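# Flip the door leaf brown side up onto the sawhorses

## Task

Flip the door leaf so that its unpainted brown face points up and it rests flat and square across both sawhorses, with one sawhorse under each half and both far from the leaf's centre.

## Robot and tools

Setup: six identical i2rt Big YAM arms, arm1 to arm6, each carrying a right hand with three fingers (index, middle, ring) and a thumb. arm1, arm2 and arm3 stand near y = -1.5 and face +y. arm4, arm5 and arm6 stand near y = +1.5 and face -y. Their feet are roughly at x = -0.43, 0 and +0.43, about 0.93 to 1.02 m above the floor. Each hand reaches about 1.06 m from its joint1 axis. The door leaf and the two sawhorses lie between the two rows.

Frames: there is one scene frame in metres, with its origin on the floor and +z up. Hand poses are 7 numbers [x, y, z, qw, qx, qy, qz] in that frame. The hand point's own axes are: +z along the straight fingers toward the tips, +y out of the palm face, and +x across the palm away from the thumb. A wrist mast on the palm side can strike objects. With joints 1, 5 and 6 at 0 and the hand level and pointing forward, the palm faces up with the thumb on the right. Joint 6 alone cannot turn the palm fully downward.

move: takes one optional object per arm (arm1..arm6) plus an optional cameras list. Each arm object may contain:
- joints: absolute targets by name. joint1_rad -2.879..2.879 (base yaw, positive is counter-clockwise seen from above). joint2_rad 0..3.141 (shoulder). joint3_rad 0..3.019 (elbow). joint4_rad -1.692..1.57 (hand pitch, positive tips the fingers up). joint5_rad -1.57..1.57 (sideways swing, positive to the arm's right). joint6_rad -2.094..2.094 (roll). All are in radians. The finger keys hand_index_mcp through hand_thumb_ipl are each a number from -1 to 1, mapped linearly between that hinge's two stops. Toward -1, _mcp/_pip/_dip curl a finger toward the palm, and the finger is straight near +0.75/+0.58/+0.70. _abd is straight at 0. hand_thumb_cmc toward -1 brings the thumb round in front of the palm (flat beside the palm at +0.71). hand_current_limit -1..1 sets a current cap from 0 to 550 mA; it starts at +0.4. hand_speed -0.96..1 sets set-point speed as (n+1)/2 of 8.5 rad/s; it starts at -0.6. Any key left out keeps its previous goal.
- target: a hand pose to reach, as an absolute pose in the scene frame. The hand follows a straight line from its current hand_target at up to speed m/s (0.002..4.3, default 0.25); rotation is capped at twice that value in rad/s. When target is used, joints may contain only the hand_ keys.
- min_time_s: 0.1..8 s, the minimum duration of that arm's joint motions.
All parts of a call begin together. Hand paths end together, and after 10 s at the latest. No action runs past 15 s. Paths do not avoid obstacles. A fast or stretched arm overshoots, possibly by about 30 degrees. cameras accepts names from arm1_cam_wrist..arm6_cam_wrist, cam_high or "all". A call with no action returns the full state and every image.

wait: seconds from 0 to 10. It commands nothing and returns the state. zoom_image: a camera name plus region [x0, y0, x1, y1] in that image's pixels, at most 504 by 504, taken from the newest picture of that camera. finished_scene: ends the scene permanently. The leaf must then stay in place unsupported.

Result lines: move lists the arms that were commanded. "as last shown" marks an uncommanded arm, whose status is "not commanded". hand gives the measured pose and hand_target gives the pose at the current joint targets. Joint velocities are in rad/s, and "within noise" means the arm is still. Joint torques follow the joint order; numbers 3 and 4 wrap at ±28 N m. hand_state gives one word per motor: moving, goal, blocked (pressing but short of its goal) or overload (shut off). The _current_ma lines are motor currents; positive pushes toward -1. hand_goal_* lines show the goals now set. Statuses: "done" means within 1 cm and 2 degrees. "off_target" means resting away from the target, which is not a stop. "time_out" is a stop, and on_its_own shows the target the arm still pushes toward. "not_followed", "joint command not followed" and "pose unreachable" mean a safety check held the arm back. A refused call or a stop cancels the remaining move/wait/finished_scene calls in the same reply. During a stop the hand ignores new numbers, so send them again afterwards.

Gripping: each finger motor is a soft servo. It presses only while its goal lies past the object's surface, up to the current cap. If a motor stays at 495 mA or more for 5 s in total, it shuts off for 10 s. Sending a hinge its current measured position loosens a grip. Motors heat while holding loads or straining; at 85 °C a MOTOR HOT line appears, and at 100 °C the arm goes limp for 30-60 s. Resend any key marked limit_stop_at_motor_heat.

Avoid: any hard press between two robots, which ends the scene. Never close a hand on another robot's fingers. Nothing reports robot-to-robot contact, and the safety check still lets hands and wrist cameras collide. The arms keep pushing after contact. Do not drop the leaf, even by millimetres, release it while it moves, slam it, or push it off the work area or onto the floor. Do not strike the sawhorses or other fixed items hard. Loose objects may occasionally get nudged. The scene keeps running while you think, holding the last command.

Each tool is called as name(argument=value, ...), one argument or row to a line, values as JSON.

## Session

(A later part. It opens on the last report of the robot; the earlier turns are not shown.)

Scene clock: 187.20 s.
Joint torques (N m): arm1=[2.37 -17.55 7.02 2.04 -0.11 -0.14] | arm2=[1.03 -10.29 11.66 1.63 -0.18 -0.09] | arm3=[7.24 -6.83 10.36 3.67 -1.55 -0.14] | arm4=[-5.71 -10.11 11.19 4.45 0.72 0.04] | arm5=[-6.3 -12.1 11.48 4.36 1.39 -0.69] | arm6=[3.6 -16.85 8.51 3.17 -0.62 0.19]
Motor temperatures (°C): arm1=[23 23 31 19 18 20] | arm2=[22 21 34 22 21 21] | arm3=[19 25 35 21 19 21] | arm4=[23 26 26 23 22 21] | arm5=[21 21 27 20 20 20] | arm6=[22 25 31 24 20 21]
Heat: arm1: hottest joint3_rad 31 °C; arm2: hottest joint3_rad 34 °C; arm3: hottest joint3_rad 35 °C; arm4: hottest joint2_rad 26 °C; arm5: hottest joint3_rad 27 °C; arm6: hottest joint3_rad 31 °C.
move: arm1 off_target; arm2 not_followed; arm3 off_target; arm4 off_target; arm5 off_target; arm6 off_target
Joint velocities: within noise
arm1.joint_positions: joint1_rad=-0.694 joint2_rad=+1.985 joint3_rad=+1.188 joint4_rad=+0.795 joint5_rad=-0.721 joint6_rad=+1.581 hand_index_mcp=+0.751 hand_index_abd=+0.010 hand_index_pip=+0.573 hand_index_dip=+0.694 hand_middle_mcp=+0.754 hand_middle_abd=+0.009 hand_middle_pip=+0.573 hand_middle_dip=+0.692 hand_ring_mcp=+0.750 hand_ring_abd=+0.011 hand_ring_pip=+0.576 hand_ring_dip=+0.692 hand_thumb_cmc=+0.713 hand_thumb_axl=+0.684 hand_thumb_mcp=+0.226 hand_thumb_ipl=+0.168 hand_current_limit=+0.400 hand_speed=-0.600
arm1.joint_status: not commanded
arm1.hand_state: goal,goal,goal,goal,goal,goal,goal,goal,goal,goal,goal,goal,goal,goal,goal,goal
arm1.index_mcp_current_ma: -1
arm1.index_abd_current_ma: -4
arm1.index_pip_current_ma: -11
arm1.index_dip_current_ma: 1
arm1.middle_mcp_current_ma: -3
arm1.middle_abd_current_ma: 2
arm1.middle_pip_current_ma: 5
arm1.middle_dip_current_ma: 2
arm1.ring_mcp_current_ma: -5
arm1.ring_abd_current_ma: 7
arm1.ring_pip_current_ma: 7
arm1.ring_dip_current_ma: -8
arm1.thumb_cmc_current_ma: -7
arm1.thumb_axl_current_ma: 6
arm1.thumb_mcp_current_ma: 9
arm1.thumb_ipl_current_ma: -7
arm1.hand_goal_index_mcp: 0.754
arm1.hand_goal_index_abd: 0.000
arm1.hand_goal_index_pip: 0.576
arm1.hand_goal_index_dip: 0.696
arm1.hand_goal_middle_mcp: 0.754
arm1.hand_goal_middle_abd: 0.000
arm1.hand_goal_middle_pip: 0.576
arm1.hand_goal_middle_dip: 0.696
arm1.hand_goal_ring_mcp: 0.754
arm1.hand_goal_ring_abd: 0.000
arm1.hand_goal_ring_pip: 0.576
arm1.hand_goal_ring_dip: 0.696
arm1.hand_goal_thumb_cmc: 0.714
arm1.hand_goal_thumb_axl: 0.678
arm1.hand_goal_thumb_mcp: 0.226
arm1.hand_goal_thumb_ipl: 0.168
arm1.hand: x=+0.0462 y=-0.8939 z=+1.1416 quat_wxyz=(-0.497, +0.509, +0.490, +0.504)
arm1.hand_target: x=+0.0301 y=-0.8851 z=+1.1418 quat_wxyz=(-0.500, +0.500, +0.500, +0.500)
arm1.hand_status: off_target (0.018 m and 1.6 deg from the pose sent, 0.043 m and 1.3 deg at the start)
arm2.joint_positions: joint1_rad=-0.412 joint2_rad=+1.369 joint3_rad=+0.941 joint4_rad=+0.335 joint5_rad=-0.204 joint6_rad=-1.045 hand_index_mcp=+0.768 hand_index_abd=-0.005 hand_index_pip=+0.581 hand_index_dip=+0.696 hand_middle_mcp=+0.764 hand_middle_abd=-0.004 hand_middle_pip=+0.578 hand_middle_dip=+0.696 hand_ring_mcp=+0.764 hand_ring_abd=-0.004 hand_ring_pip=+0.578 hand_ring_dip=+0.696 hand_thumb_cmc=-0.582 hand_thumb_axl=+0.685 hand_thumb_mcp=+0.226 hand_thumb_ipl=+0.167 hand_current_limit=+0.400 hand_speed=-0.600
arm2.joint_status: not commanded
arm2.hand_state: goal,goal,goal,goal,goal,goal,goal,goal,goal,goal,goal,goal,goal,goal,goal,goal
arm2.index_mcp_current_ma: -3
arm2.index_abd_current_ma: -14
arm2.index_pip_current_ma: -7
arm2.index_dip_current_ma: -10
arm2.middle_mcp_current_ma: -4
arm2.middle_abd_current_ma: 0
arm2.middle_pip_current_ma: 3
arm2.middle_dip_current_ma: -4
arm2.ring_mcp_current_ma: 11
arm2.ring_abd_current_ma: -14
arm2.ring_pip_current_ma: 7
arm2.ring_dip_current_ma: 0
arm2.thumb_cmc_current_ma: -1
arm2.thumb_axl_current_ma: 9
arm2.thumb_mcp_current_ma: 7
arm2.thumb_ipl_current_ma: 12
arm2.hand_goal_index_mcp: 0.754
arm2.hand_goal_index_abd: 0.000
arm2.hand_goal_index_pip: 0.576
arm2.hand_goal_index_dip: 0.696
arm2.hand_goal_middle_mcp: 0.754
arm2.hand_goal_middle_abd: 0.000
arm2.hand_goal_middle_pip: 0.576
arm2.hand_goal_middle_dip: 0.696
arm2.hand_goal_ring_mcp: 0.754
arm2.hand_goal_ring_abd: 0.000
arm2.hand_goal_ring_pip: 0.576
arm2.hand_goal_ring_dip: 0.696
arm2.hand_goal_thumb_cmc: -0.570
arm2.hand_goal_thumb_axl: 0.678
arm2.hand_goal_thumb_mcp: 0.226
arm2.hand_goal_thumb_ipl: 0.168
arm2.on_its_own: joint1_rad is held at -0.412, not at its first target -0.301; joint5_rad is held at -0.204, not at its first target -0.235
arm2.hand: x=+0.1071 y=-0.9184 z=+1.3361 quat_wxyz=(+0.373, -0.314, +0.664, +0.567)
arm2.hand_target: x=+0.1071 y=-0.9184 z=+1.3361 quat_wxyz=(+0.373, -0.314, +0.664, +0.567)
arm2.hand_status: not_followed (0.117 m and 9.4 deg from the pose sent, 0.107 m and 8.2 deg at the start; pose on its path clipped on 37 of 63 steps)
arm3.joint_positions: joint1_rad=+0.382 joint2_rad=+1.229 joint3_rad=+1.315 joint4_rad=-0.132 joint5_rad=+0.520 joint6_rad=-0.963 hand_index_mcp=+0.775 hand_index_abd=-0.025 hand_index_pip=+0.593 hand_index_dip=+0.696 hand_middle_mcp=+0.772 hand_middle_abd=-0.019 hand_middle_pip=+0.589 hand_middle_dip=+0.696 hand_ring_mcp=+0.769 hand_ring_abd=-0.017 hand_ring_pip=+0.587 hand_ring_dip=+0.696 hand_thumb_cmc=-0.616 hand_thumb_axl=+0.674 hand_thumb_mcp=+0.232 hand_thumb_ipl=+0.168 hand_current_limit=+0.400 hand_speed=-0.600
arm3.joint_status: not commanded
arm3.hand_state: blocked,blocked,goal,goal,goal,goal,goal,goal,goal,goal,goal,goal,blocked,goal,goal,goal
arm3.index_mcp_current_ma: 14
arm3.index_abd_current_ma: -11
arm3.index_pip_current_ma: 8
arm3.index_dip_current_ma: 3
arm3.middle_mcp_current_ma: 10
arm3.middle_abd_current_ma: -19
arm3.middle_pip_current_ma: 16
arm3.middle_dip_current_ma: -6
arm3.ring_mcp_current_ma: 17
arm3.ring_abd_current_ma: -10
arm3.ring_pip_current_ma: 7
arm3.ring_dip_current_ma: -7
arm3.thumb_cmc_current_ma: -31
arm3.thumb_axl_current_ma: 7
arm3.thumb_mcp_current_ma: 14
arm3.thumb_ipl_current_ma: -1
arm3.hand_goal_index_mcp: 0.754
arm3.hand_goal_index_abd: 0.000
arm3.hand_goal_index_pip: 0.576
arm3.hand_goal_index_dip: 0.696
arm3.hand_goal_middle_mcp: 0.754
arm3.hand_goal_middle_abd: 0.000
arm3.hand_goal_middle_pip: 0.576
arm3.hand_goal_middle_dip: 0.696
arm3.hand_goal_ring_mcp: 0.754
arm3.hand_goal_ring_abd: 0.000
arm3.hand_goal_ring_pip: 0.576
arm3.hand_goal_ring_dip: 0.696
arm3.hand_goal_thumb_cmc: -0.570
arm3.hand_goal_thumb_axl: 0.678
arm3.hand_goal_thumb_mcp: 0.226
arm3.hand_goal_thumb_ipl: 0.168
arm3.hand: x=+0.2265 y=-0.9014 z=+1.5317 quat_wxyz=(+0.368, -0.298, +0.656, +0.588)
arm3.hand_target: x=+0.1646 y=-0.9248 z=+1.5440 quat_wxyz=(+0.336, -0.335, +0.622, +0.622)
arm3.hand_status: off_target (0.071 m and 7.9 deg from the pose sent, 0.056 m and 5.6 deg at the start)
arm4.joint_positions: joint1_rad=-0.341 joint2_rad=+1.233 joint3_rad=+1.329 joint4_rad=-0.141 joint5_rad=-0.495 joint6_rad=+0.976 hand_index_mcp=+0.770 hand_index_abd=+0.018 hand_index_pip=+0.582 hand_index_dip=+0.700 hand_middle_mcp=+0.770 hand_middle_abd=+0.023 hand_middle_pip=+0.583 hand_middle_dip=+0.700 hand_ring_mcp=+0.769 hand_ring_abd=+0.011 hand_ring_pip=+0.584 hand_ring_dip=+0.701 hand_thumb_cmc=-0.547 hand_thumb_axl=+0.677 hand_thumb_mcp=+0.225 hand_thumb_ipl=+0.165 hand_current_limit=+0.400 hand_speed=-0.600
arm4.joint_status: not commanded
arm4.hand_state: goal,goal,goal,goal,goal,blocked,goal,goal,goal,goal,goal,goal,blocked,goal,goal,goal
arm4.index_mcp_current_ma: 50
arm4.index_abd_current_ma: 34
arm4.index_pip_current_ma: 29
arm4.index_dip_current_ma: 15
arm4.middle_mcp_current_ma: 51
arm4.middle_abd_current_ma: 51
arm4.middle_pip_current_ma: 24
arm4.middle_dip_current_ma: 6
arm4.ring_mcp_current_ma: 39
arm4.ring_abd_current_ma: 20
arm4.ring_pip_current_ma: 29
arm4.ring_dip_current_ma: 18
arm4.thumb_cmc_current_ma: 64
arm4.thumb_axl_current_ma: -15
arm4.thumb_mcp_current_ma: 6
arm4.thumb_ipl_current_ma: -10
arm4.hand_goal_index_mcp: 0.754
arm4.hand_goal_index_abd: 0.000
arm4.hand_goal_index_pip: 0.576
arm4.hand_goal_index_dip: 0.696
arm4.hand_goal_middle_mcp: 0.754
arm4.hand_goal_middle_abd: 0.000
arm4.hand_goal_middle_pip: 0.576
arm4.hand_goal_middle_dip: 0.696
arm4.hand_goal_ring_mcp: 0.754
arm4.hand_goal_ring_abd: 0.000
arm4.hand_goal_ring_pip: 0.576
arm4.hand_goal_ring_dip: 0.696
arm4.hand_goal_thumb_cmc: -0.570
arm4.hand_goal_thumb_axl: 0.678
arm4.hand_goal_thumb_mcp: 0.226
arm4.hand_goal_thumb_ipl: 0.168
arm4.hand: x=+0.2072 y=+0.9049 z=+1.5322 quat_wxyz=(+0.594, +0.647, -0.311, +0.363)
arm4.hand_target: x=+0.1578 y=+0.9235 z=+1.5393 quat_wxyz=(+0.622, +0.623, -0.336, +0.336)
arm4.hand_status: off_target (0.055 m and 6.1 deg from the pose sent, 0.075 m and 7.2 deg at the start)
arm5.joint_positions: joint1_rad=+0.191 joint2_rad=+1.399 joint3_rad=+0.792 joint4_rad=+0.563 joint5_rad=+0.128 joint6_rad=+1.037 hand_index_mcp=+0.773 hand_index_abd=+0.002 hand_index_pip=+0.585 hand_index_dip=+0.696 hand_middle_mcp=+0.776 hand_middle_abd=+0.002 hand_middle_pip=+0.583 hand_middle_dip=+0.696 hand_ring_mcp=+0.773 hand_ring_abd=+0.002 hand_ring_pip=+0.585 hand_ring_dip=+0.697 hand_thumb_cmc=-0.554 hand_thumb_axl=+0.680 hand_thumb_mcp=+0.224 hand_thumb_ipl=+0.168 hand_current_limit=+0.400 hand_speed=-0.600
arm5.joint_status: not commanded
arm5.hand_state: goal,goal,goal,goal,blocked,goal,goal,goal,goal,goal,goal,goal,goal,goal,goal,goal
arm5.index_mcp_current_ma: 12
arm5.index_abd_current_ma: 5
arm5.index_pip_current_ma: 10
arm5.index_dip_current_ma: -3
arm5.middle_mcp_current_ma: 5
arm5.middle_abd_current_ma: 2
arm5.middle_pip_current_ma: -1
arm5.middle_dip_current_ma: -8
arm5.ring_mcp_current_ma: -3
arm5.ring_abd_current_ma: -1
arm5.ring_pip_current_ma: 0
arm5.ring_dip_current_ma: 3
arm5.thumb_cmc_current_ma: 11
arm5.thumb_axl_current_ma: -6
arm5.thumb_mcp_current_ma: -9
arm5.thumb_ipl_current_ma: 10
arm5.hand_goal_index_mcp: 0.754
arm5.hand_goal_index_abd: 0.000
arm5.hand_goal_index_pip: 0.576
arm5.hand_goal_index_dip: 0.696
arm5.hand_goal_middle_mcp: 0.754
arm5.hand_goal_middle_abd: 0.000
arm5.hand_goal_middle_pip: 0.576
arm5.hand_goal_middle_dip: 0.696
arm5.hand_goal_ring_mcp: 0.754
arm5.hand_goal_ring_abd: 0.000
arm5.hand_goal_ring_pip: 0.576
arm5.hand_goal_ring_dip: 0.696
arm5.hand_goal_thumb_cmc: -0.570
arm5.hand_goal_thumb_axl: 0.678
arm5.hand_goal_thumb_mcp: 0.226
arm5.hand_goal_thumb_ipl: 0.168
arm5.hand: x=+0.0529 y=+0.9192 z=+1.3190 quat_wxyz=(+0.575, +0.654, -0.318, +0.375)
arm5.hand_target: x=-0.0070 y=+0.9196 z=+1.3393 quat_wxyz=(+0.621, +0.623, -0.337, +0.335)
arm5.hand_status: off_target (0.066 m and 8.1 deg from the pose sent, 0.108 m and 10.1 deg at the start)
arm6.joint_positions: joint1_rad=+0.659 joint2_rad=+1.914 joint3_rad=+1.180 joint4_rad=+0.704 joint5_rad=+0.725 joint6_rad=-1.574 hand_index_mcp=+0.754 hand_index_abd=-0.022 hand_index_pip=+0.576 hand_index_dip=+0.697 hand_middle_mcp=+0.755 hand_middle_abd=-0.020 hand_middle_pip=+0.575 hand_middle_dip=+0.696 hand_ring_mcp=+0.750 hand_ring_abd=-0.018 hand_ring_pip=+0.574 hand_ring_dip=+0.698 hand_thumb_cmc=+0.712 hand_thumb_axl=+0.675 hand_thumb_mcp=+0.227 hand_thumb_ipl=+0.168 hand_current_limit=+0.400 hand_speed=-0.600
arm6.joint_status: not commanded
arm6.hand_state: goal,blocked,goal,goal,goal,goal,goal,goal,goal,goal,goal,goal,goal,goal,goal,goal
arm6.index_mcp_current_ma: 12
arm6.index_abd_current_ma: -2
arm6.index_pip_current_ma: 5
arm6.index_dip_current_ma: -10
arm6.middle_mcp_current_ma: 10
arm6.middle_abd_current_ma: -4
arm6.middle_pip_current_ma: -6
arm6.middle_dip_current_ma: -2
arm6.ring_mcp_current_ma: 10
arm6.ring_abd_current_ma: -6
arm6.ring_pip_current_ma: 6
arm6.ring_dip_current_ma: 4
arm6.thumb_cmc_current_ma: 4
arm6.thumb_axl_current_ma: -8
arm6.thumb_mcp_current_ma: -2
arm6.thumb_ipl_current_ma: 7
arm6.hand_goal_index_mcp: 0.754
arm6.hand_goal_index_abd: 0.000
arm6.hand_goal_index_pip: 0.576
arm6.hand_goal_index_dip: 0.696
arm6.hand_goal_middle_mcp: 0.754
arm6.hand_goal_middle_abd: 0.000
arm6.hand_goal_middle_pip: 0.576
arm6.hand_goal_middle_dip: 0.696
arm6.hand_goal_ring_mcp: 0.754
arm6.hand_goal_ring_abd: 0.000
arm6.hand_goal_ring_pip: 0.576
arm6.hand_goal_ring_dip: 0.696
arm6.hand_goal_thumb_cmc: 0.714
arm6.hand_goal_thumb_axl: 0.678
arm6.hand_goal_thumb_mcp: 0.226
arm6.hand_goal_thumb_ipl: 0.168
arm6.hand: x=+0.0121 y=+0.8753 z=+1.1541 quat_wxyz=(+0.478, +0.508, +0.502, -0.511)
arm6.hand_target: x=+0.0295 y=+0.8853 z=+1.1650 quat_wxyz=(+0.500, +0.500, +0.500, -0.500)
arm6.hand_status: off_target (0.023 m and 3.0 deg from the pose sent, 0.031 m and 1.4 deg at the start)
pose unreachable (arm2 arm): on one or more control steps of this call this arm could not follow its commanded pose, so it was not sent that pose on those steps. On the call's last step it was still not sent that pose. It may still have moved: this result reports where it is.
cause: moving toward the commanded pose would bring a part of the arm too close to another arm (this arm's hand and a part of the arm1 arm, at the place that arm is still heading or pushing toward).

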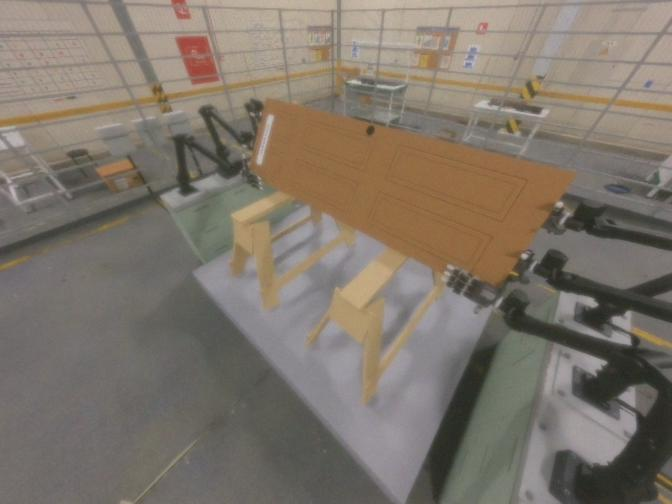

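move(
  arm1={"target": [-0.04, -0.89, 1.142, -0.5, 0.5, 0.5, 0.5], "speed": 0.08},
  arm2={"target": [0.03, -0.925, 1.34, 0.336, -0.336, 0.622, 0.622], "speed": 0.05},
  arm5={"target": [0.01, 0.925, 1.345, 0.622, 0.622, -0.336, 0.336], "speed": 0.05},
  cameras=["cam_high"],
)

Scene clock: 189.53 s.
Joint torques (N m): arm1=[1.85 -16.03 6.58 2.67 -0.1 -0.09] | arm2=[6.24 -10.81 12.34 2.97 -0.91 -0.32] | arm3=[5.07 -6.89 10.48 3.58 -1.17 -0.24] | arm4=[-5.54 -10.7 11.28 4.27 0.89 0.11] | arm5=[-3.25 -13.57 11.26 3.84 1.72 -0.66] | arm6=[3.84 -16.44 8.85 3.11 -0.56 0.19]
Motor temperatures (°C): arm1=[23 23 31 19 18 20] | arm2=[22 21 34 22 21 21] | arm3=[19 25 35 21 19 21] | arm4=[23 26 26 23 22 21] | arm5=[21 21 27 20 20 20] | arm6=[22 25 31 24 20 21]
Heat: arm1: hottest joint3_rad 31 °C; arm2: hottest joint3_rad 34 °C; arm3: hottest joint3_rad 35 °C; arm4: hottest joint2_rad 26 °C; arm5: hottest joint3_rad 27 °C; arm6: hottest joint3_rad 31 °C.
move: arm1 off_target; arm2 off_target; arm5 off_target
Joint velocities: within noise
arm1.joint_positions: joint1_rad=-0.592 joint2_rad=+1.897 joint3_rad=+1.035 joint4_rad=+0.847 joint5_rad=-0.628 joint6_rad=+1.575 hand_index_mcp=+0.751 hand_index_abd=+0.010 hand_index_pip=+0.574 hand_index_dip=+0.694 hand_middle_mcp=+0.754 hand_middle_abd=+0.009 hand_middle_pip=+0.573 hand_middle_dip=+0.692 hand_ring_mcp=+0.750 hand_ring_abd=+0.011 hand_ring_pip=+0.576 hand_ring_dip=+0.692 hand_thumb_cmc=+0.713 hand_thumb_axl=+0.684 hand_thumb_mcp=+0.226 hand_thumb_ipl=+0.168 hand_current_limit=+0.400 hand_speed=-0.600
arm1.joint_status: not commanded
arm1.hand_state: goal,goal,goal,goal,goal,goal,goal,goal,goal,goal,goal,goal,goal,goal,goal,goal
arm1.index_mcp_current_ma: 3
arm1.index_abd_current_ma: 9
arm1.index_pip_current_ma: -7
arm1.index_dip_current_ma: -16
arm1.middle_mcp_current_ma: -3
arm1.middle_abd_current_ma: 7
arm1.middle_pip_current_ma: 6
arm1.middle_dip_current_ma: -2
arm1.ring_mcp_current_ma: -4
arm1.ring_abd_current_ma: 10
arm1.ring_pip_current_ma: -3
arm1.ring_dip_current_ma: -13
arm1.thumb_cmc_current_ma: -2
arm1.thumb_axl_current_ma: 5
arm1.thumb_mcp_current_ma: -4
arm1.thumb_ipl_current_ma: 0
arm1.hand_goal_index_mcp: 0.754
arm1.hand_goal_index_abd: 0.000
arm1.hand_goal_index_pip: 0.576
arm1.hand_goal_index_dip: 0.696
arm1.hand_goal_middle_mcp: 0.754
arm1.hand_goal_middle_abd: 0.000
arm1.hand_goal_middle_pip: 0.576
arm1.hand_goal_middle_dip: 0.696
arm1.hand_goal_ring_mcp: 0.754
arm1.hand_goal_ring_abd: 0.000
arm1.hand_goal_ring_pip: 0.576
arm1.hand_goal_ring_dip: 0.696
arm1.hand_goal_thumb_cmc: 0.714
arm1.hand_goal_thumb_axl: 0.678
arm1.hand_goal_thumb_mcp: 0.226
arm1.hand_goal_thumb_ipl: 0.168
arm1.hand: x=-0.0290 y=-0.8933 z=+1.1396 quat_wxyz=(-0.497, +0.510, +0.494, +0.498)
arm1.hand_target: x=-0.0399 y=-0.8900 z=+1.1420 quat_wxyz=(-0.500, +0.500, +0.500, +0.500)
arm1.hand_status: off_target (0.012 m and 1.4 deg from the pose sent, 0.086 m and 1.6 deg at the start)
arm2.joint_positions: joint1_rad=-0.349 joint2_rad=+1.369 joint3_rad=+0.866 joint4_rad=+0.434 joint5_rad=-0.207 joint6_rad=-0.969 hand_index_mcp=+0.768 hand_index_abd=-0.005 hand_index_pip=+0.582 hand_index_dip=+0.696 hand_middle_mcp=+0.764 hand_middle_abd=-0.004 hand_middle_pip=+0.578 hand_middle_dip=+0.696 hand_ring_mcp=+0.764 hand_ring_abd=-0.004 hand_ring_pip=+0.578 hand_ring_dip=+0.696 hand_thumb_cmc=-0.582 hand_thumb_axl=+0.685 hand_thumb_mcp=+0.226 hand_thumb_ipl=+0.167 hand_current_limit=+0.400 hand_speed=-0.600
arm2.joint_status: not commanded
arm2.hand_state: goal,goal,goal,goal,goal,goal,goal,goal,goal,goal,goal,goal,goal,goal,goal,goal
arm2.index_mcp_current_ma: -3
arm2.index_abd_current_ma: -14
arm2.index_pip_current_ma: -7
arm2.index_dip_current_ma: 1
arm2.middle_mcp_current_ma: 3
arm2.middle_abd_current_ma: 6
arm2.middle_pip_current_ma: 10
arm2.middle_dip_current_ma: -9
arm2.ring_mcp_current_ma: 15
arm2.ring_abd_current_ma: -4
arm2.ring_pip_current_ma: 16
arm2.ring_dip_current_ma: -8
arm2.thumb_cmc_current_ma: 2
arm2.thumb_axl_current_ma: 1
arm2.thumb_mcp_current_ma: 20
arm2.thumb_ipl_current_ma: 6
arm2.hand_goal_index_mcp: 0.754
arm2.hand_goal_index_abd: 0.000
arm2.hand_goal_index_pip: 0.576
arm2.hand_goal_index_dip: 0.696
arm2.hand_goal_middle_mcp: 0.754
arm2.hand_goal_middle_abd: 0.000
arm2.hand_goal_middle_pip: 0.576
arm2.hand_goal_middle_dip: 0.696
arm2.hand_goal_ring_mcp: 0.754
arm2.hand_goal_ring_abd: 0.000
arm2.hand_goal_ring_pip: 0.576
arm2.hand_goal_ring_dip: 0.696
arm2.hand_goal_thumb_cmc: -0.570
arm2.hand_goal_thumb_axl: 0.678
arm2.hand_goal_thumb_mcp: 0.226
arm2.hand_goal_thumb_ipl: 0.168
arm2.hand: x=+0.0703 y=-0.9259 z=+1.3206 quat_wxyz=(+0.337, -0.309, +0.658, +0.598)
arm2.hand_target: x=+0.0312 y=-0.9270 z=+1.3395 quat_wxyz=(+0.336, -0.335, +0.622, +0.622)
arm2.hand_status: off_target (0.045 m and 5.8 deg from the pose sent, 0.078 m and 9.4 deg at the start)
arm3, arm4, arm6: as last shown
arm3.joint_positions: joint1_rad=+0.410 joint2_rad=+1.232 joint3_rad=+1.313 joint4_rad=-0.131 joint5_rad=+0.512 joint6_rad=-0.954 hand_index_mcp=+0.775 hand_index_abd=-0.025 hand_index_pip=+0.593 hand_index_dip=+0.696 hand_middle_mcp=+0.772 hand_middle_abd=-0.019 hand_middle_pip=+0.589 hand_middle_dip=+0.696 hand_ring_mcp=+0.769 hand_ring_abd=-0.017 hand_ring_pip=+0.587 hand_ring_dip=+0.696 hand_thumb_cmc=-0.616 hand_thumb_axl=+0.674 hand_thumb_mcp=+0.232 hand_thumb_ipl=+0.168 hand_current_limit=+0.400 hand_speed=-0.600
arm3.index_mcp_current_ma: 17
arm3.index_abd_current_ma: -12
arm3.index_pip_current_ma: 5
arm3.index_dip_current_ma: 4
arm3.middle_pip_current_ma: 11
arm3.middle_dip_current_ma: 1
arm3.ring_mcp_current_ma: 19
arm3.ring_abd_current_ma: -11
arm3.ring_pip_current_ma: 10
arm3.ring_dip_current_ma: -9
arm3.thumb_cmc_current_ma: -27
arm3.thumb_axl_current_ma: 3
arm3.thumb_mcp_current_ma: 9
arm3.thumb_ipl_current_ma: -6
arm3.hand: x=+0.2093 y=-0.9060 z=+1.5296 quat_wxyz=(+0.354, -0.308, +0.652, +0.595)
arm3.hand_target: x=+0.1647 y=-0.9248 z=+1.5441 quat_wxyz=(+0.336, -0.336, +0.622, +0.622)
arm4.joint_positions: joint1_rad=-0.343 joint2_rad=+1.238 joint3_rad=+1.328 joint4_rad=-0.138 joint5_rad=-0.499 joint6_rad=+0.968 hand_index_mcp=+0.770 hand_index_abd=+0.018 hand_index_pip=+0.582 hand_index_dip=+0.700 hand_middle_mcp=+0.770 hand_middle_abd=+0.023 hand_middle_pip=+0.583 hand_middle_dip=+0.700 hand_ring_mcp=+0.769 hand_ring_abd=+0.011 hand_ring_pip=+0.584 hand_ring_dip=+0.701 hand_thumb_cmc=-0.547 hand_thumb_axl=+0.677 hand_thumb_mcp=+0.225 hand_thumb_ipl=+0.165 hand_current_limit=+0.400 hand_speed=-0.600
arm4.index_mcp_current_ma: 54
arm4.index_abd_current_ma: 30
arm4.index_pip_current_ma: 21
arm4.index_dip_current_ma: 19
arm4.middle_mcp_current_ma: 37
arm4.middle_abd_current_ma: 45
arm4.middle_pip_current_ma: 18
arm4.middle_dip_current_ma: 10
arm4.ring_mcp_current_ma: 48
arm4.ring_pip_current_ma: 23
arm4.ring_dip_current_ma: 31
arm4.thumb_cmc_current_ma: 59
arm4.thumb_axl_current_ma: -10
arm4.thumb_mcp_current_ma: 0
arm4.thumb_ipl_current_ma: -3
arm4.hand: x=+0.2064 y=+0.9032 z=+1.5305 quat_wxyz=(+0.594, +0.649, -0.308, +0.362)
arm4.hand_target: x=+0.1579 y=+0.9236 z=+1.5396 quat_wxyz=(+0.622, +0.622, -0.336, +0.336)
arm5.joint_positions: joint1_rad=+0.195 joint2_rad=+1.402 joint3_rad=+0.791 joint4_rad=+0.564 joint5_rad=+0.168 joint6_rad=+1.035 hand_index_mcp=+0.773 hand_index_abd=+0.002 hand_index_pip=+0.585 hand_index_dip=+0.696 hand_middle_mcp=+0.776 hand_middle_abd=+0.002 hand_middle_pip=+0.583 hand_middle_dip=+0.696 hand_ring_mcp=+0.773 hand_ring_abd=+0.002 hand_ring_pip=+0.585 hand_ring_dip=+0.697 hand_thumb_cmc=-0.554 hand_thumb_axl=+0.680 hand_thumb_mcp=+0.224 hand_thumb_ipl=+0.168 hand_current_limit=+0.400 hand_speed=-0.600
arm5.joint_status: not commanded
arm5.hand_state: goal,goal,goal,goal,blocked,goal,goal,goal,goal,goal,goal,goal,goal,goal,goal,goal
arm5.index_mcp_current_ma: 9
arm5.index_abd_current_ma: 5
arm5.index_pip_current_ma: 8
arm5.index_dip_current_ma: -4
arm5.middle_mcp_current_ma: 10
arm5.middle_abd_current_ma: 4
arm5.middle_pip_current_ma: 4
arm5.middle_dip_current_ma: -4
arm5.ring_mcp_current_ma: -4
arm5.ring_abd_current_ma: 3
arm5.ring_pip_current_ma: 2
arm5.ring_dip_current_ma: 6
arm5.thumb_cmc_current_ma: 8
arm5.thumb_axl_current_ma: -1
arm5.thumb_mcp_current_ma: -10
arm5.thumb_ipl_current_ma: 8
arm5.hand_goal_index_mcp: 0.754
arm5.hand_goal_index_abd: 0.000
arm5.hand_goal_index_pip: 0.576
arm5.hand_goal_index_dip: 0.696
arm5.hand_goal_middle_mcp: 0.754
arm5.hand_goal_middle_abd: 0.000
arm5.hand_goal_middle_pip: 0.576
arm5.hand_goal_middle_dip: 0.696
arm5.hand_goal_ring_mcp: 0.754
arm5.hand_goal_ring_abd: 0.000
arm5.hand_goal_ring_pip: 0.576
arm5.hand_goal_ring_dip: 0.696
arm5.hand_goal_thumb_cmc: -0.570
arm5.hand_goal_thumb_axl: 0.678
arm5.hand_goal_thumb_mcp: 0.226
arm5.hand_goal_thumb_ipl: 0.168
arm5.hand: x=+0.0478 y=+0.9215 z=+1.3176 quat_wxyz=(+0.582, +0.649, -0.329, +0.363)
arm5.hand_target: x=+0.0116 y=+0.9264 z=+1.3443 quat_wxyz=(+0.621, +0.623, -0.337, +0.336)
arm5.hand_status: off_target (0.047 m and 6.4 deg from the pose sent, 0.050 m and 8.1 deg at the start)
arm6.joint_positions: joint1_rad=+0.656 joint2_rad=+1.911 joint3_rad=+1.175 joint4_rad=+0.704 joint5_rad=+0.724 joint6_rad=-1.574 hand_index_mcp=+0.754 hand_index_abd=-0.022 hand_index_pip=+0.576 hand_index_dip=+0.697 hand_middle_mcp=+0.755 hand_middle_abd=-0.020 hand_middle_pip=+0.575 hand_middle_dip=+0.696 hand_ring_mcp=+0.750 hand_ring_abd=-0.018 hand_ring_pip=+0.574 hand_ring_dip=+0.698 hand_thumb_cmc=+0.712 hand_thumb_axl=+0.675 hand_thumb_mcp=+0.227 hand_thumb_ipl=+0.168 hand_current_limit=+0.400 hand_speed=-0.600
arm6.index_mcp_current_ma: 7
arm6.index_abd_current_ma: -1
arm6.index_pip_current_ma: 7
arm6.index_dip_current_ma: -12
arm6.middle_mcp_current_ma: 7
arm6.middle_abd_current_ma: -6
arm6.middle_dip_current_ma: -6
arm6.ring_abd_current_ma: -2
arm6.ring_pip_current_ma: 5
arm6.ring_dip_current_ma: 7
arm6.thumb_cmc_current_ma: 2
arm6.thumb_axl_current_ma: -6
arm6.hand: x=+0.0095 y=+0.8751 z=+1.1542 quat_wxyz=(+0.477, +0.509, +0.502, -0.512)
arm6.hand_target: x=+0.0297 y=+0.8854 z=+1.1649 quat_wxyz=(+0.500, +0.500, +0.500, -0.500)

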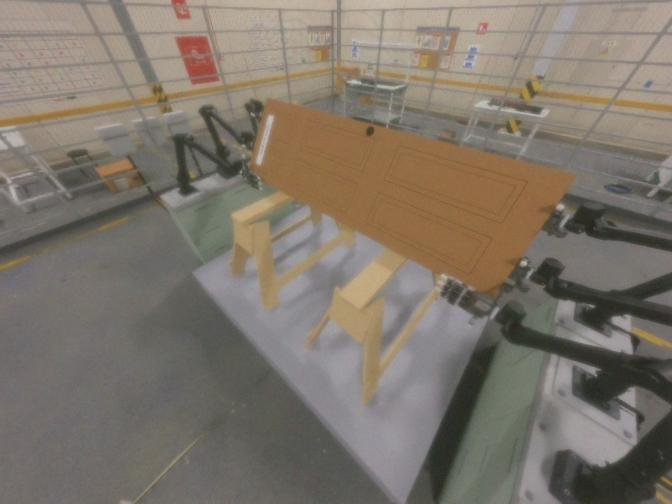

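move(
  arm2={"target": [-0.01, -0.925, 1.33, 0.318, -0.318, 0.632, 0.632], "speed": 0.05},
  arm5={"target": [0.02, 0.925, 1.335, 0.632, 0.632, -0.318, 0.318], "speed": 0.05},
  arm3={"target": [0.135, -0.928, 1.53, 0.318, -0.318, 0.632, 0.632], "speed": 0.05},
  arm4={"target": [0.155, 0.925, 1.53, 0.632, 0.632, -0.318, 0.318], "speed": 0.05},
  cameras=[],
)

move(
  cameras=["cam_high"],
  arm1={"target": [-0.05, -0.89, 1.142, -0.5, 0.5, 0.5, 0.5], "speed": 0.08},
)

Scene clock: 191.30 s.
Joint torques (N m): arm1=[0.38 -15.38 6.91 2.45 -0.06 0.1] | arm2=[0.97 -9.82 11.36 1.72 -0.21 -0.1] | arm3=[7.53 -6.18 10.91 3.67 -1.55 -0.14] | arm4=[-6.07 -11.87 11.84 4.77 1.16 0.06] | arm5=[-2.49 -12.81 10.8 4.29 1.58 -0.74] | arm6=[3.84 -16.15 9.13 3.12 -0.57 0.18]
Motor temperatures (°C): arm1=[23 23 31 19 18 20] | arm2=[22 21 34 22 21 21] | arm3=[19 25 35 21 19 21] | arm4=[23 26 26 23 23 21] | arm5=[21 21 27 20 20 20] | arm6=[22 25 31 24 20 21]
Heat: arm1: hottest joint3_rad 31 °C; arm2: hottest joint3_rad 34 °C; arm3: hottest joint3_rad 35 °C; arm4: hottest joint2_rad 26 °C; arm5: hottest joint3_rad 27 °C; arm6: hottest joint3_rad 31 °C.
move: arm2 not_followed; arm3 off_target; arm4 off_target; arm5 off_target
Joint velocities: within noise
arm1.joint_positions: joint1_rad=-0.574 joint2_rad=+1.888 joint3_rad=+1.031 joint4_rad=+0.853 joint5_rad=-0.628 joint6_rad=+1.559 hand_index_mcp=+0.751 hand_index_abd=+0.010 hand_index_pip=+0.574 hand_index_dip=+0.694 hand_middle_mcp=+0.754 hand_middle_abd=+0.009 hand_middle_pip=+0.573 hand_middle_dip=+0.692 hand_ring_mcp=+0.750 hand_ring_abd=+0.011 hand_ring_pip=+0.576 hand_ring_dip=+0.692 hand_thumb_cmc=+0.713 hand_thumb_axl=+0.684 hand_thumb_mcp=+0.225 hand_thumb_ipl=+0.168 hand_current_limit=+0.400 hand_speed=-0.600
arm1.joint_status: not commanded
arm1.hand_state: goal,goal,goal,goal,goal,goal,goal,goal,goal,goal,goal,goal,goal,goal,goal,goal
arm1.index_mcp_current_ma: 7
arm1.index_abd_current_ma: 10
arm1.index_pip_current_ma: -11
arm1.index_dip_current_ma: -10
arm1.middle_mcp_current_ma: 2
arm1.middle_abd_current_ma: -8
arm1.middle_pip_current_ma: 5
arm1.middle_dip_current_ma: 4
arm1.ring_mcp_current_ma: -4
arm1.ring_abd_current_ma: 23
arm1.ring_pip_current_ma: 5
arm1.ring_dip_current_ma: -4
arm1.thumb_cmc_current_ma: 8
arm1.thumb_axl_current_ma: 7
arm1.thumb_mcp_current_ma: 9
arm1.thumb_ipl_current_ma: -4
arm1.hand_goal_index_mcp: 0.754
arm1.hand_goal_index_abd: 0.000
arm1.hand_goal_index_pip: 0.576
arm1.hand_goal_index_dip: 0.696
arm1.hand_goal_middle_mcp: 0.754
arm1.hand_goal_middle_abd: 0.000
arm1.hand_goal_middle_pip: 0.576
arm1.hand_goal_middle_dip: 0.696
arm1.hand_goal_ring_mcp: 0.754
arm1.hand_goal_ring_abd: 0.000
arm1.hand_goal_ring_pip: 0.576
arm1.hand_goal_ring_dip: 0.696
arm1.hand_goal_thumb_cmc: 0.714
arm1.hand_goal_thumb_axl: 0.678
arm1.hand_goal_thumb_mcp: 0.226
arm1.hand_goal_thumb_ipl: 0.168
arm1.hand: x=-0.0402 y=-0.8871 z=+1.1472 quat_wxyz=(-0.498, +0.497, +0.502, +0.502)
arm1.hand_target: x=-0.0399 y=-0.8900 z=+1.1419 quat_wxyz=(-0.500, +0.500, +0.500, +0.500)
arm1.hand_status: not commanded
arm2.joint_positions: joint1_rad=-0.302 joint2_rad=+1.370 joint3_rad=+0.830 joint4_rad=+0.458 joint5_rad=-0.148 joint6_rad=-0.932 hand_index_mcp=+0.768 hand_index_abd=-0.005 hand_index_pip=+0.582 hand_index_dip=+0.696 hand_middle_mcp=+0.764 hand_middle_abd=-0.004 hand_middle_pip=+0.578 hand_middle_dip=+0.696 hand_ring_mcp=+0.765 hand_ring_abd=-0.004 hand_ring_pip=+0.578 hand_ring_dip=+0.696 hand_thumb_cmc=-0.582 hand_thumb_axl=+0.685 hand_thumb_mcp=+0.226 hand_thumb_ipl=+0.167 hand_current_limit=+0.400 hand_speed=-0.600
arm2.joint_status: not commanded
arm2.hand_state: goal,goal,goal,goal,goal,goal,goal,goal,goal,goal,goal,goal,goal,goal,goal,goal
arm2.index_mcp_current_ma: 1
arm2.index_abd_current_ma: -13
arm2.index_pip_current_ma: -6
arm2.index_dip_current_ma: -5
arm2.middle_mcp_current_ma: 8
arm2.middle_abd_current_ma: 2
arm2.middle_pip_current_ma: 2
arm2.middle_dip_current_ma: -9
arm2.ring_mcp_current_ma: 4
arm2.ring_abd_current_ma: -16
arm2.ring_pip_current_ma: 2
arm2.ring_dip_current_ma: 2
arm2.thumb_cmc_current_ma: 4
arm2.thumb_axl_current_ma: 11
arm2.thumb_mcp_current_ma: 9
arm2.thumb_ipl_current_ma: 7
arm2.hand_goal_index_mcp: 0.754
arm2.hand_goal_index_abd: 0.000
arm2.hand_goal_index_pip: 0.576
arm2.hand_goal_index_dip: 0.696
arm2.hand_goal_middle_mcp: 0.754
arm2.hand_goal_middle_abd: 0.000
arm2.hand_goal_middle_pip: 0.576
arm2.hand_goal_middle_dip: 0.696
arm2.hand_goal_ring_mcp: 0.754
arm2.hand_goal_ring_abd: 0.000
arm2.hand_goal_ring_pip: 0.576
arm2.hand_goal_ring_dip: 0.696
arm2.hand_goal_thumb_cmc: -0.570
arm2.hand_goal_thumb_axl: 0.678
arm2.hand_goal_thumb_mcp: 0.226
arm2.hand_goal_thumb_ipl: 0.168
arm2.on_its_own: joint5_rad is held at -0.148, not at its first target -0.224; joint6_rad is held at -0.932, not at its first target -0.993
arm2.hand: x=+0.0544 y=-0.9260 z=+1.3067 quat_wxyz=(+0.328, -0.295, +0.669, +0.598)
arm2.hand_target: x=+0.0544 y=-0.9259 z=+1.3072 quat_wxyz=(+0.328, -0.295, +0.669, +0.598)
arm2.hand_status: not_followed (0.068 m and 6.5 deg from the pose sent, 0.081 m and 5.5 deg at the start)
arm3.joint_positions: joint1_rad=+0.448 joint2_rad=+1.237 joint3_rad=+1.274 joint4_rad=-0.086 joint5_rad=+0.589 joint6_rad=-0.904 hand_index_mcp=+0.775 hand_index_abd=-0.025 hand_index_pip=+0.593 hand_index_dip=+0.696 hand_middle_mcp=+0.772 hand_middle_abd=-0.019 hand_middle_pip=+0.589 hand_middle_dip=+0.696 hand_ring_mcp=+0.770 hand_ring_abd=-0.017 hand_ring_pip=+0.587 hand_ring_dip=+0.696 hand_thumb_cmc=-0.616 hand_thumb_axl=+0.674 hand_thumb_mcp=+0.232 hand_thumb_ipl=+0.168 hand_current_limit=+0.400 hand_speed=-0.600
arm3.joint_status: not commanded
arm3.hand_state: blocked,blocked,goal,goal,goal,goal,goal,goal,goal,goal,goal,goal,blocked,goal,goal,goal
arm3.index_mcp_current_ma: 20
arm3.index_abd_current_ma: -9
arm3.index_pip_current_ma: 6
arm3.index_dip_current_ma: 1
arm3.middle_mcp_current_ma: 10
arm3.middle_abd_current_ma: -16
arm3.middle_pip_current_ma: 15
arm3.middle_dip_current_ma: -9
arm3.ring_mcp_current_ma: 21
arm3.ring_abd_current_ma: -13
arm3.ring_pip_current_ma: 9
arm3.ring_dip_current_ma: -10
arm3.thumb_cmc_current_ma: -30
arm3.thumb_axl_current_ma: 5
arm3.thumb_mcp_current_ma: 13
arm3.thumb_ipl_current_ma: -4
arm3.hand_goal_index_mcp: 0.754
arm3.hand_goal_index_abd: 0.000
arm3.hand_goal_index_pip: 0.576
arm3.hand_goal_index_dip: 0.696
arm3.hand_goal_middle_mcp: 0.754
arm3.hand_goal_middle_abd: 0.000
arm3.hand_goal_middle_pip: 0.576
arm3.hand_goal_middle_dip: 0.696
arm3.hand_goal_ring_mcp: 0.754
arm3.hand_goal_ring_abd: 0.000
arm3.hand_goal_ring_pip: 0.576
arm3.hand_goal_ring_dip: 0.696
arm3.hand_goal_thumb_cmc: -0.570
arm3.hand_goal_thumb_axl: 0.678
arm3.hand_goal_thumb_mcp: 0.226
arm3.hand_goal_thumb_ipl: 0.168
arm3.hand: x=+0.2040 y=-0.9091 z=+1.5164 quat_wxyz=(+0.353, -0.279, +0.664, +0.597)
arm3.hand_target: x=+0.1400 y=-0.9325 z=+1.5288 quat_wxyz=(+0.318, -0.317, +0.632, +0.632)
arm3.hand_status: off_target (0.073 m and 8.1 deg from the pose sent, 0.077 m and 6.5 deg at the start)
arm4.joint_positions: joint1_rad=-0.343 joint2_rad=+1.238 joint3_rad=+1.272 joint4_rad=-0.111 joint5_rad=-0.513 joint6_rad=+0.914 hand_index_mcp=+0.770 hand_index_abd=+0.018 hand_index_pip=+0.582 hand_index_dip=+0.700 hand_middle_mcp=+0.770 hand_middle_abd=+0.022 hand_middle_pip=+0.583 hand_middle_dip=+0.700 hand_ring_mcp=+0.769 hand_ring_abd=+0.011 hand_ring_pip=+0.584 hand_ring_dip=+0.701 hand_thumb_cmc=-0.547 hand_thumb_axl=+0.677 hand_thumb_mcp=+0.225 hand_thumb_ipl=+0.165 hand_current_limit=+0.400 hand_speed=-0.600
arm4.joint_status: not commanded
arm4.hand_state: goal,goal,goal,goal,goal,blocked,goal,goal,goal,goal,goal,goal,blocked,goal,goal,goal
arm4.index_mcp_current_ma: 64
arm4.index_abd_current_ma: 35
arm4.index_pip_current_ma: 26
arm4.index_dip_current_ma: 12
arm4.middle_mcp_current_ma: 42
arm4.middle_abd_current_ma: 55
arm4.middle_pip_current_ma: 16
arm4.middle_dip_current_ma: 1
arm4.ring_mcp_current_ma: 42
arm4.ring_abd_current_ma: 21
arm4.ring_pip_current_ma: 18
arm4.ring_dip_current_ma: 17
arm4.thumb_cmc_current_ma: 54
arm4.thumb_axl_current_ma: -11
arm4.thumb_mcp_current_ma: -1
arm4.thumb_ipl_current_ma: -4
arm4.hand_goal_index_mcp: 0.754
arm4.hand_goal_index_abd: 0.000
arm4.hand_goal_index_pip: 0.576
arm4.hand_goal_index_dip: 0.696
arm4.hand_goal_middle_mcp: 0.754
arm4.hand_goal_middle_abd: 0.000
arm4.hand_goal_middle_pip: 0.576
arm4.hand_goal_middle_dip: 0.696
arm4.hand_goal_ring_mcp: 0.754
arm4.hand_goal_ring_abd: 0.000
arm4.hand_goal_ring_pip: 0.576
arm4.hand_goal_ring_dip: 0.696
arm4.hand_goal_thumb_cmc: -0.570
arm4.hand_goal_thumb_axl: 0.678
arm4.hand_goal_thumb_mcp: 0.226
arm4.hand_goal_thumb_ipl: 0.168
arm4.hand: x=+0.2100 y=+0.9004 z=+1.5059 quat_wxyz=(+0.590, +0.665, -0.294, +0.350)
arm4.hand_target: x=+0.1593 y=+0.9277 z=+1.5292 quat_wxyz=(+0.631, +0.632, -0.317, +0.317)
arm4.hand_status: off_target (0.065 m and 7.6 deg from the pose sent, 0.056 m and 7.1 deg at the start)
arm5.joint_positions: joint1_rad=+0.204 joint2_rad=+1.421 joint3_rad=+0.780 joint4_rad=+0.595 joint5_rad=+0.190 joint6_rad=+0.985 hand_index_mcp=+0.773 hand_index_abd=+0.002 hand_index_pip=+0.585 hand_index_dip=+0.696 hand_middle_mcp=+0.776 hand_middle_abd=+0.002 hand_middle_pip=+0.583 hand_middle_dip=+0.696 hand_ring_mcp=+0.773 hand_ring_abd=+0.002 hand_ring_pip=+0.585 hand_ring_dip=+0.697 hand_thumb_cmc=-0.554 hand_thumb_axl=+0.680 hand_thumb_mcp=+0.224 hand_thumb_ipl=+0.168 hand_current_limit=+0.400 hand_speed=-0.600
arm5.joint_status: not commanded
arm5.hand_state: goal,goal,goal,goal,blocked,goal,goal,goal,goal,goal,goal,goal,goal,goal,goal,goal
arm5.index_mcp_current_ma: 10
arm5.index_abd_current_ma: 8
arm5.index_pip_current_ma: -2
arm5.index_dip_current_ma: -3
arm5.middle_mcp_current_ma: 3
arm5.middle_abd_current_ma: 1
arm5.middle_pip_current_ma: 2
arm5.middle_dip_current_ma: -1
arm5.ring_mcp_current_ma: -3
arm5.ring_abd_current_ma: 0
arm5.ring_pip_current_ma: 6
arm5.ring_dip_current_ma: 5
arm5.thumb_cmc_current_ma: 11
arm5.thumb_axl_current_ma: -8
arm5.thumb_mcp_current_ma: -7
arm5.thumb_ipl_current_ma: 10
arm5.hand_goal_index_mcp: 0.754
arm5.hand_goal_index_abd: 0.000
arm5.hand_goal_index_pip: 0.576
arm5.hand_goal_index_dip: 0.696
arm5.hand_goal_middle_mcp: 0.754
arm5.hand_goal_middle_abd: 0.000
arm5.hand_goal_middle_pip: 0.576
arm5.hand_goal_middle_dip: 0.696
arm5.hand_goal_ring_mcp: 0.754
arm5.hand_goal_ring_abd: 0.000
arm5.hand_goal_ring_pip: 0.576
arm5.hand_goal_ring_dip: 0.696
arm5.hand_goal_thumb_cmc: -0.570
arm5.hand_goal_thumb_axl: 0.678
arm5.hand_goal_thumb_mcp: 0.226
arm5.hand_goal_thumb_ipl: 0.168
arm5.hand: x=+0.0505 y=+0.9228 z=+1.3123 quat_wxyz=(+0.594, +0.655, -0.316, +0.344)
arm5.hand_target: x=+0.0210 y=+0.9262 z=+1.3342 quat_wxyz=(+0.630, +0.633, -0.319, +0.317)
arm5.hand_status: off_target (0.038 m and 5.9 deg from the pose sent, 0.033 m and 8.0 deg at the start)
arm6: as last shown
arm6.joint_positions: joint1_rad=+0.651 joint2_rad=+1.907 joint3_rad=+1.173 joint4_rad=+0.705 joint5_rad=+0.724 joint6_rad=-1.574 hand_index_mcp=+0.754 hand_index_abd=-0.022 hand_index_pip=+0.576 hand_index_dip=+0.697 hand_middle_mcp=+0.755 hand_middle_abd=-0.020 hand_middle_pip=+0.575 hand_middle_dip=+0.696 hand_ring_mcp=+0.750 hand_ring_abd=-0.018 hand_ring_pip=+0.574 hand_ring_dip=+0.698 hand_thumb_cmc=+0.712 hand_thumb_axl=+0.675 hand_thumb_mcp=+0.227 hand_thumb_ipl=+0.168 hand_current_limit=+0.400 hand_speed=-0.600
arm6.index_mcp_current_ma: 8
arm6.index_abd_current_ma: 0
arm6.index_pip_current_ma: 4
arm6.index_dip_current_ma: -6
arm6.middle_mcp_current_ma: 9
arm6.middle_pip_current_ma: -11
arm6.middle_dip_current_ma: -5
arm6.ring_mcp_current_ma: 6
arm6.ring_abd_current_ma: -8
arm6.ring_pip_current_ma: 2
arm6.ring_dip_current_ma: 11
arm6.thumb_cmc_current_ma: 1
arm6.thumb_axl_current_ma: -10
arm6.thumb_ipl_current_ma: 4
arm6.hand: x=+0.0059 y=+0.8738 z=+1.1555 quat_wxyz=(+0.477, +0.510, +0.500, -0.513)
arm6.hand_target: x=+0.0295 y=+0.8853 z=+1.1650 quat_wxyz=(+0.500, +0.500, +0.500, -0.500)
pose unreachable (arm2 arm): on one or more control steps of this call this arm could not follow its commanded pose, so it was not sent that pose on those steps. On the call's last step it was still not sent that pose. It may still have moved: this result reports where it is.
cause: moving toward the commanded pose would bring a part of the arm too close to another arm (this arm's hand and a part of the arm1 arm, along the way the arms are being sent, or toward where that arm still pushes).

Scene clock: 192.27 s.
Joint torques (N m): arm1=[1.14 -15.62 6.42 2.71 0.1 0.1] | arm2=[1.14 -9.7 11.3 1.66 -0.19 -0.11] | arm3=[7.59 -6.12 10.85 3.75 -1.54 -0.14] | arm4=[-6.01 -11.75 11.86 4.71 1.16 0.06] | arm5=[-2.55 -12.81 10.8 4.38 1.58 -0.74] | arm6=[4.13 -16.03 9.14 3.08 -0.55 0.19]
Motor temperatures (°C): arm1=[23 23 31 19 18 20] | arm2=[22 21 34 22 21 21] | arm3=[19 25 35 21 19 21] | arm4=[23 26 26 23 23 21] | arm5=[21 21 27 20 20 20] | arm6=[22 25 31 24 20 21]
Heat: arm1: hottest joint3_rad 31 °C; arm2: hottest joint3_rad 34 °C; arm3: hottest joint3_rad 35 °C; arm4: hottest joint2_rad 26 °C; arm5: hottest joint3_rad 27 °C; arm6: hottest joint3_rad 31 °C.
move: arm1 done
Joint velocities: within noise
arm1.joint_positions: joint1_rad=-0.569 joint2_rad=+1.887 joint3_rad=+1.019 joint4_rad=+0.854 joint5_rad=-0.617 joint6_rad=+1.559 hand_index_mcp=+0.751 hand_index_abd=+0.010 hand_index_pip=+0.574 hand_index_dip=+0.694 hand_middle_mcp=+0.754 hand_middle_abd=+0.009 hand_middle_pip=+0.573 hand_middle_dip=+0.692 hand_ring_mcp=+0.750 hand_ring_abd=+0.011 hand_ring_pip=+0.576 hand_ring_dip=+0.692 hand_thumb_cmc=+0.713 hand_thumb_axl=+0.684 hand_thumb_mcp=+0.225 hand_thumb_ipl=+0.168 hand_current_limit=+0.400 hand_speed=-0.600
arm1.joint_status: not commanded
arm1.hand_state: goal,goal,goal,goal,goal,goal,goal,goal,goal,goal,goal,goal,goal,goal,goal,goal
arm1.index_mcp_current_ma: 3
arm1.index_abd_current_ma: 9
arm1.index_pip_current_ma: -7
arm1.index_dip_current_ma: -4
arm1.middle_mcp_current_ma: 3
arm1.middle_abd_current_ma: 7
arm1.middle_pip_current_ma: -5
arm1.middle_dip_current_ma: 12
arm1.ring_mcp_current_ma: -3
arm1.ring_abd_current_ma: 19
arm1.ring_pip_current_ma: 10
arm1.ring_dip_current_ma: -5
arm1.thumb_cmc_current_ma: 5
arm1.thumb_axl_current_ma: 7
arm1.thumb_mcp_current_ma: -4
arm1.thumb_ipl_current_ma: -3
arm1.hand_goal_index_mcp: 0.754
arm1.hand_goal_index_abd: 0.000
arm1.hand_goal_index_pip: 0.576
arm1.hand_goal_index_dip: 0.696
arm1.hand_goal_middle_mcp: 0.754
arm1.hand_goal_middle_abd: 0.000
arm1.hand_goal_middle_pip: 0.576
arm1.hand_goal_middle_dip: 0.696
arm1.hand_goal_ring_mcp: 0.754
arm1.hand_goal_ring_abd: 0.000
arm1.hand_goal_ring_pip: 0.576
arm1.hand_goal_ring_dip: 0.696
arm1.hand_goal_thumb_cmc: 0.714
arm1.hand_goal_thumb_axl: 0.678
arm1.hand_goal_thumb_mcp: 0.226
arm1.hand_goal_thumb_ipl: 0.168
arm1.hand: x=-0.0433 y=-0.8894 z=+1.1421 quat_wxyz=(-0.496, +0.502, +0.501, +0.500)
arm1.hand_target: x=-0.0499 y=-0.8900 z=+1.1420 quat_wxyz=(-0.500, +0.500, +0.500, +0.500)
arm1.hand_status: done (0.007 m and 0.5 deg from the pose sent, 0.012 m and 0.5 deg at the start)
arm2, arm3, arm4, arm5, arm6: as last shown
arm2.joint_positions: joint1_rad=-0.302 joint2_rad=+1.370 joint3_rad=+0.829 joint4_rad=+0.458 joint5_rad=-0.148 joint6_rad=-0.932 hand_index_mcp=+0.768 hand_index_abd=-0.005 hand_index_pip=+0.582 hand_index_dip=+0.696 hand_middle_mcp=+0.764 hand_middle_abd=-0.004 hand_middle_pip=+0.578 hand_middle_dip=+0.696 hand_ring_mcp=+0.765 hand_ring_abd=-0.004 hand_ring_pip=+0.578 hand_ring_dip=+0.696 hand_thumb_cmc=-0.582 hand_thumb_axl=+0.685 hand_thumb_mcp=+0.226 hand_thumb_ipl=+0.167 hand_current_limit=+0.400 hand_speed=-0.600
arm2.index_mcp_current_ma: -2
arm2.index_abd_current_ma: -8
arm2.index_pip_current_ma: -7
arm2.index_dip_current_ma: -9
arm2.middle_mcp_current_ma: 1
arm2.middle_abd_current_ma: 12
arm2.middle_pip_current_ma: 12
arm2.middle_dip_current_ma: -11
arm2.ring_mcp_current_ma: 12
arm2.ring_abd_current_ma: -13
arm2.ring_pip_current_ma: 10
arm2.ring_dip_current_ma: -15
arm2.thumb_cmc_current_ma: 0
arm2.thumb_axl_current_ma: 9
arm2.thumb_mcp_current_ma: 15
arm2.thumb_ipl_current_ma: 6
arm2.on_its_own: joint5_rad is held at -0.148, not at its first target -0.224; joint6_rad is held at -0.932, not at its first target -0.993
arm2.hand: x=+0.0544 y=-0.9261 z=+1.3065 quat_wxyz=(+0.328, -0.295, +0.670, +0.597)
arm2.hand_target: x=+0.0544 y=-0.9260 z=+1.3070 quat_wxyz=(+0.328, -0.295, +0.669, +0.598)
arm3.index_mcp_current_ma: 13
arm3.index_abd_current_ma: -12
arm3.index_pip_current_ma: 11
arm3.middle_mcp_current_ma: 13
arm3.middle_abd_current_ma: -15
arm3.middle_pip_current_ma: 18
arm3.middle_dip_current_ma: -7
arm3.ring_mcp_current_ma: 19
arm3.ring_abd_current_ma: -8
arm3.ring_pip_current_ma: 8
arm3.ring_dip_current_ma: -9
arm3.thumb_cmc_current_ma: -27
arm3.thumb_axl_current_ma: 4
arm3.thumb_mcp_current_ma: 15
arm3.thumb_ipl_current_ma: -2
arm3.hand_target: x=+0.1399 y=-0.9325 z=+1.5288 quat_wxyz=(+0.318, -0.317, +0.632, +0.632)
arm4.joint_positions: joint1_rad=-0.343 joint2_rad=+1.238 joint3_rad=+1.272 joint4_rad=-0.110 joint5_rad=-0.513 joint6_rad=+0.914 hand_index_mcp=+0.770 hand_index_abd=+0.018 hand_index_pip=+0.582 hand_index_dip=+0.700 hand_middle_mcp=+0.770 hand_middle_abd=+0.022 hand_middle_pip=+0.583 hand_middle_dip=+0.700 hand_ring_mcp=+0.769 hand_ring_abd=+0.011 hand_ring_pip=+0.584 hand_ring_dip=+0.701 hand_thumb_cmc=-0.547 hand_thumb_axl=+0.677 hand_thumb_mcp=+0.225 hand_thumb_ipl=+0.165 hand_current_limit=+0.400 hand_speed=-0.600
arm4.index_mcp_current_ma: 52
arm4.index_abd_current_ma: 28
arm4.index_pip_current_ma: 31
arm4.index_dip_current_ma: 8
arm4.middle_mcp_current_ma: 44
arm4.middle_abd_current_ma: 52
arm4.middle_pip_current_ma: 19
arm4.middle_dip_current_ma: 6
arm4.ring_mcp_current_ma: 38
arm4.ring_abd_current_ma: 25
arm4.ring_pip_current_ma: 13
arm4.ring_dip_current_ma: 24
arm4.thumb_cmc_current_ma: 67
arm4.thumb_axl_current_ma: -15
arm4.thumb_mcp_current_ma: 3
arm4.thumb_ipl_current_ma: -13
arm4.hand: x=+0.2100 y=+0.9004 z=+1.5060 quat_wxyz=(+0.590, +0.665, -0.294, +0.350)
arm4.hand_target: x=+0.1593 y=+0.9277 z=+1.5293 quat_wxyz=(+0.632, +0.632, -0.317, +0.317)
arm5.index_mcp_current_ma: 6
arm5.index_abd_current_ma: 6
arm5.index_pip_current_ma: 5
arm5.index_dip_current_ma: -2
arm5.middle_mcp_current_ma: 6
arm5.middle_abd_current_ma: 3
arm5.middle_dip_current_ma: -8
arm5.ring_mcp_current_ma: -8
arm5.ring_abd_current_ma: -3
arm5.ring_pip_current_ma: 3
arm5.ring_dip_current_ma: 6
arm5.thumb_cmc_current_ma: 12
arm5.thumb_axl_current_ma: -2
arm5.thumb_mcp_current_ma: -8
arm5.thumb_ipl_current_ma: 8
arm5.hand: x=+0.0505 y=+0.9228 z=+1.3124 quat_wxyz=(+0.594, +0.655, -0.316, +0.344)
arm5.hand_target: x=+0.0210 y=+0.9262 z=+1.3343 quat_wxyz=(+0.630, +0.633, -0.319, +0.317)
arm6.index_mcp_current_ma: 10
arm6.index_abd_current_ma: -4
arm6.index_pip_current_ma: 5
arm6.index_dip_current_ma: -16
arm6.middle_mcp_current_ma: 6
arm6.middle_abd_current_ma: -4
arm6.middle_pip_current_ma: -4
arm6.middle_dip_current_ma: -3
arm6.ring_mcp_current_ma: 8
arm6.ring_abd_current_ma: -3
arm6.ring_pip_current_ma: 4
arm6.ring_dip_current_ma: 0
arm6.thumb_cmc_current_ma: 6
arm6.thumb_axl_current_ma: -12
arm6.thumb_mcp_current_ma: -4
arm6.thumb_ipl_current_ma: 12

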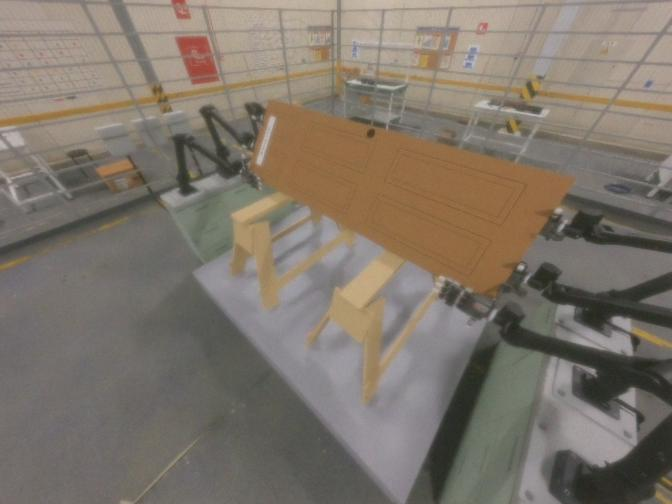

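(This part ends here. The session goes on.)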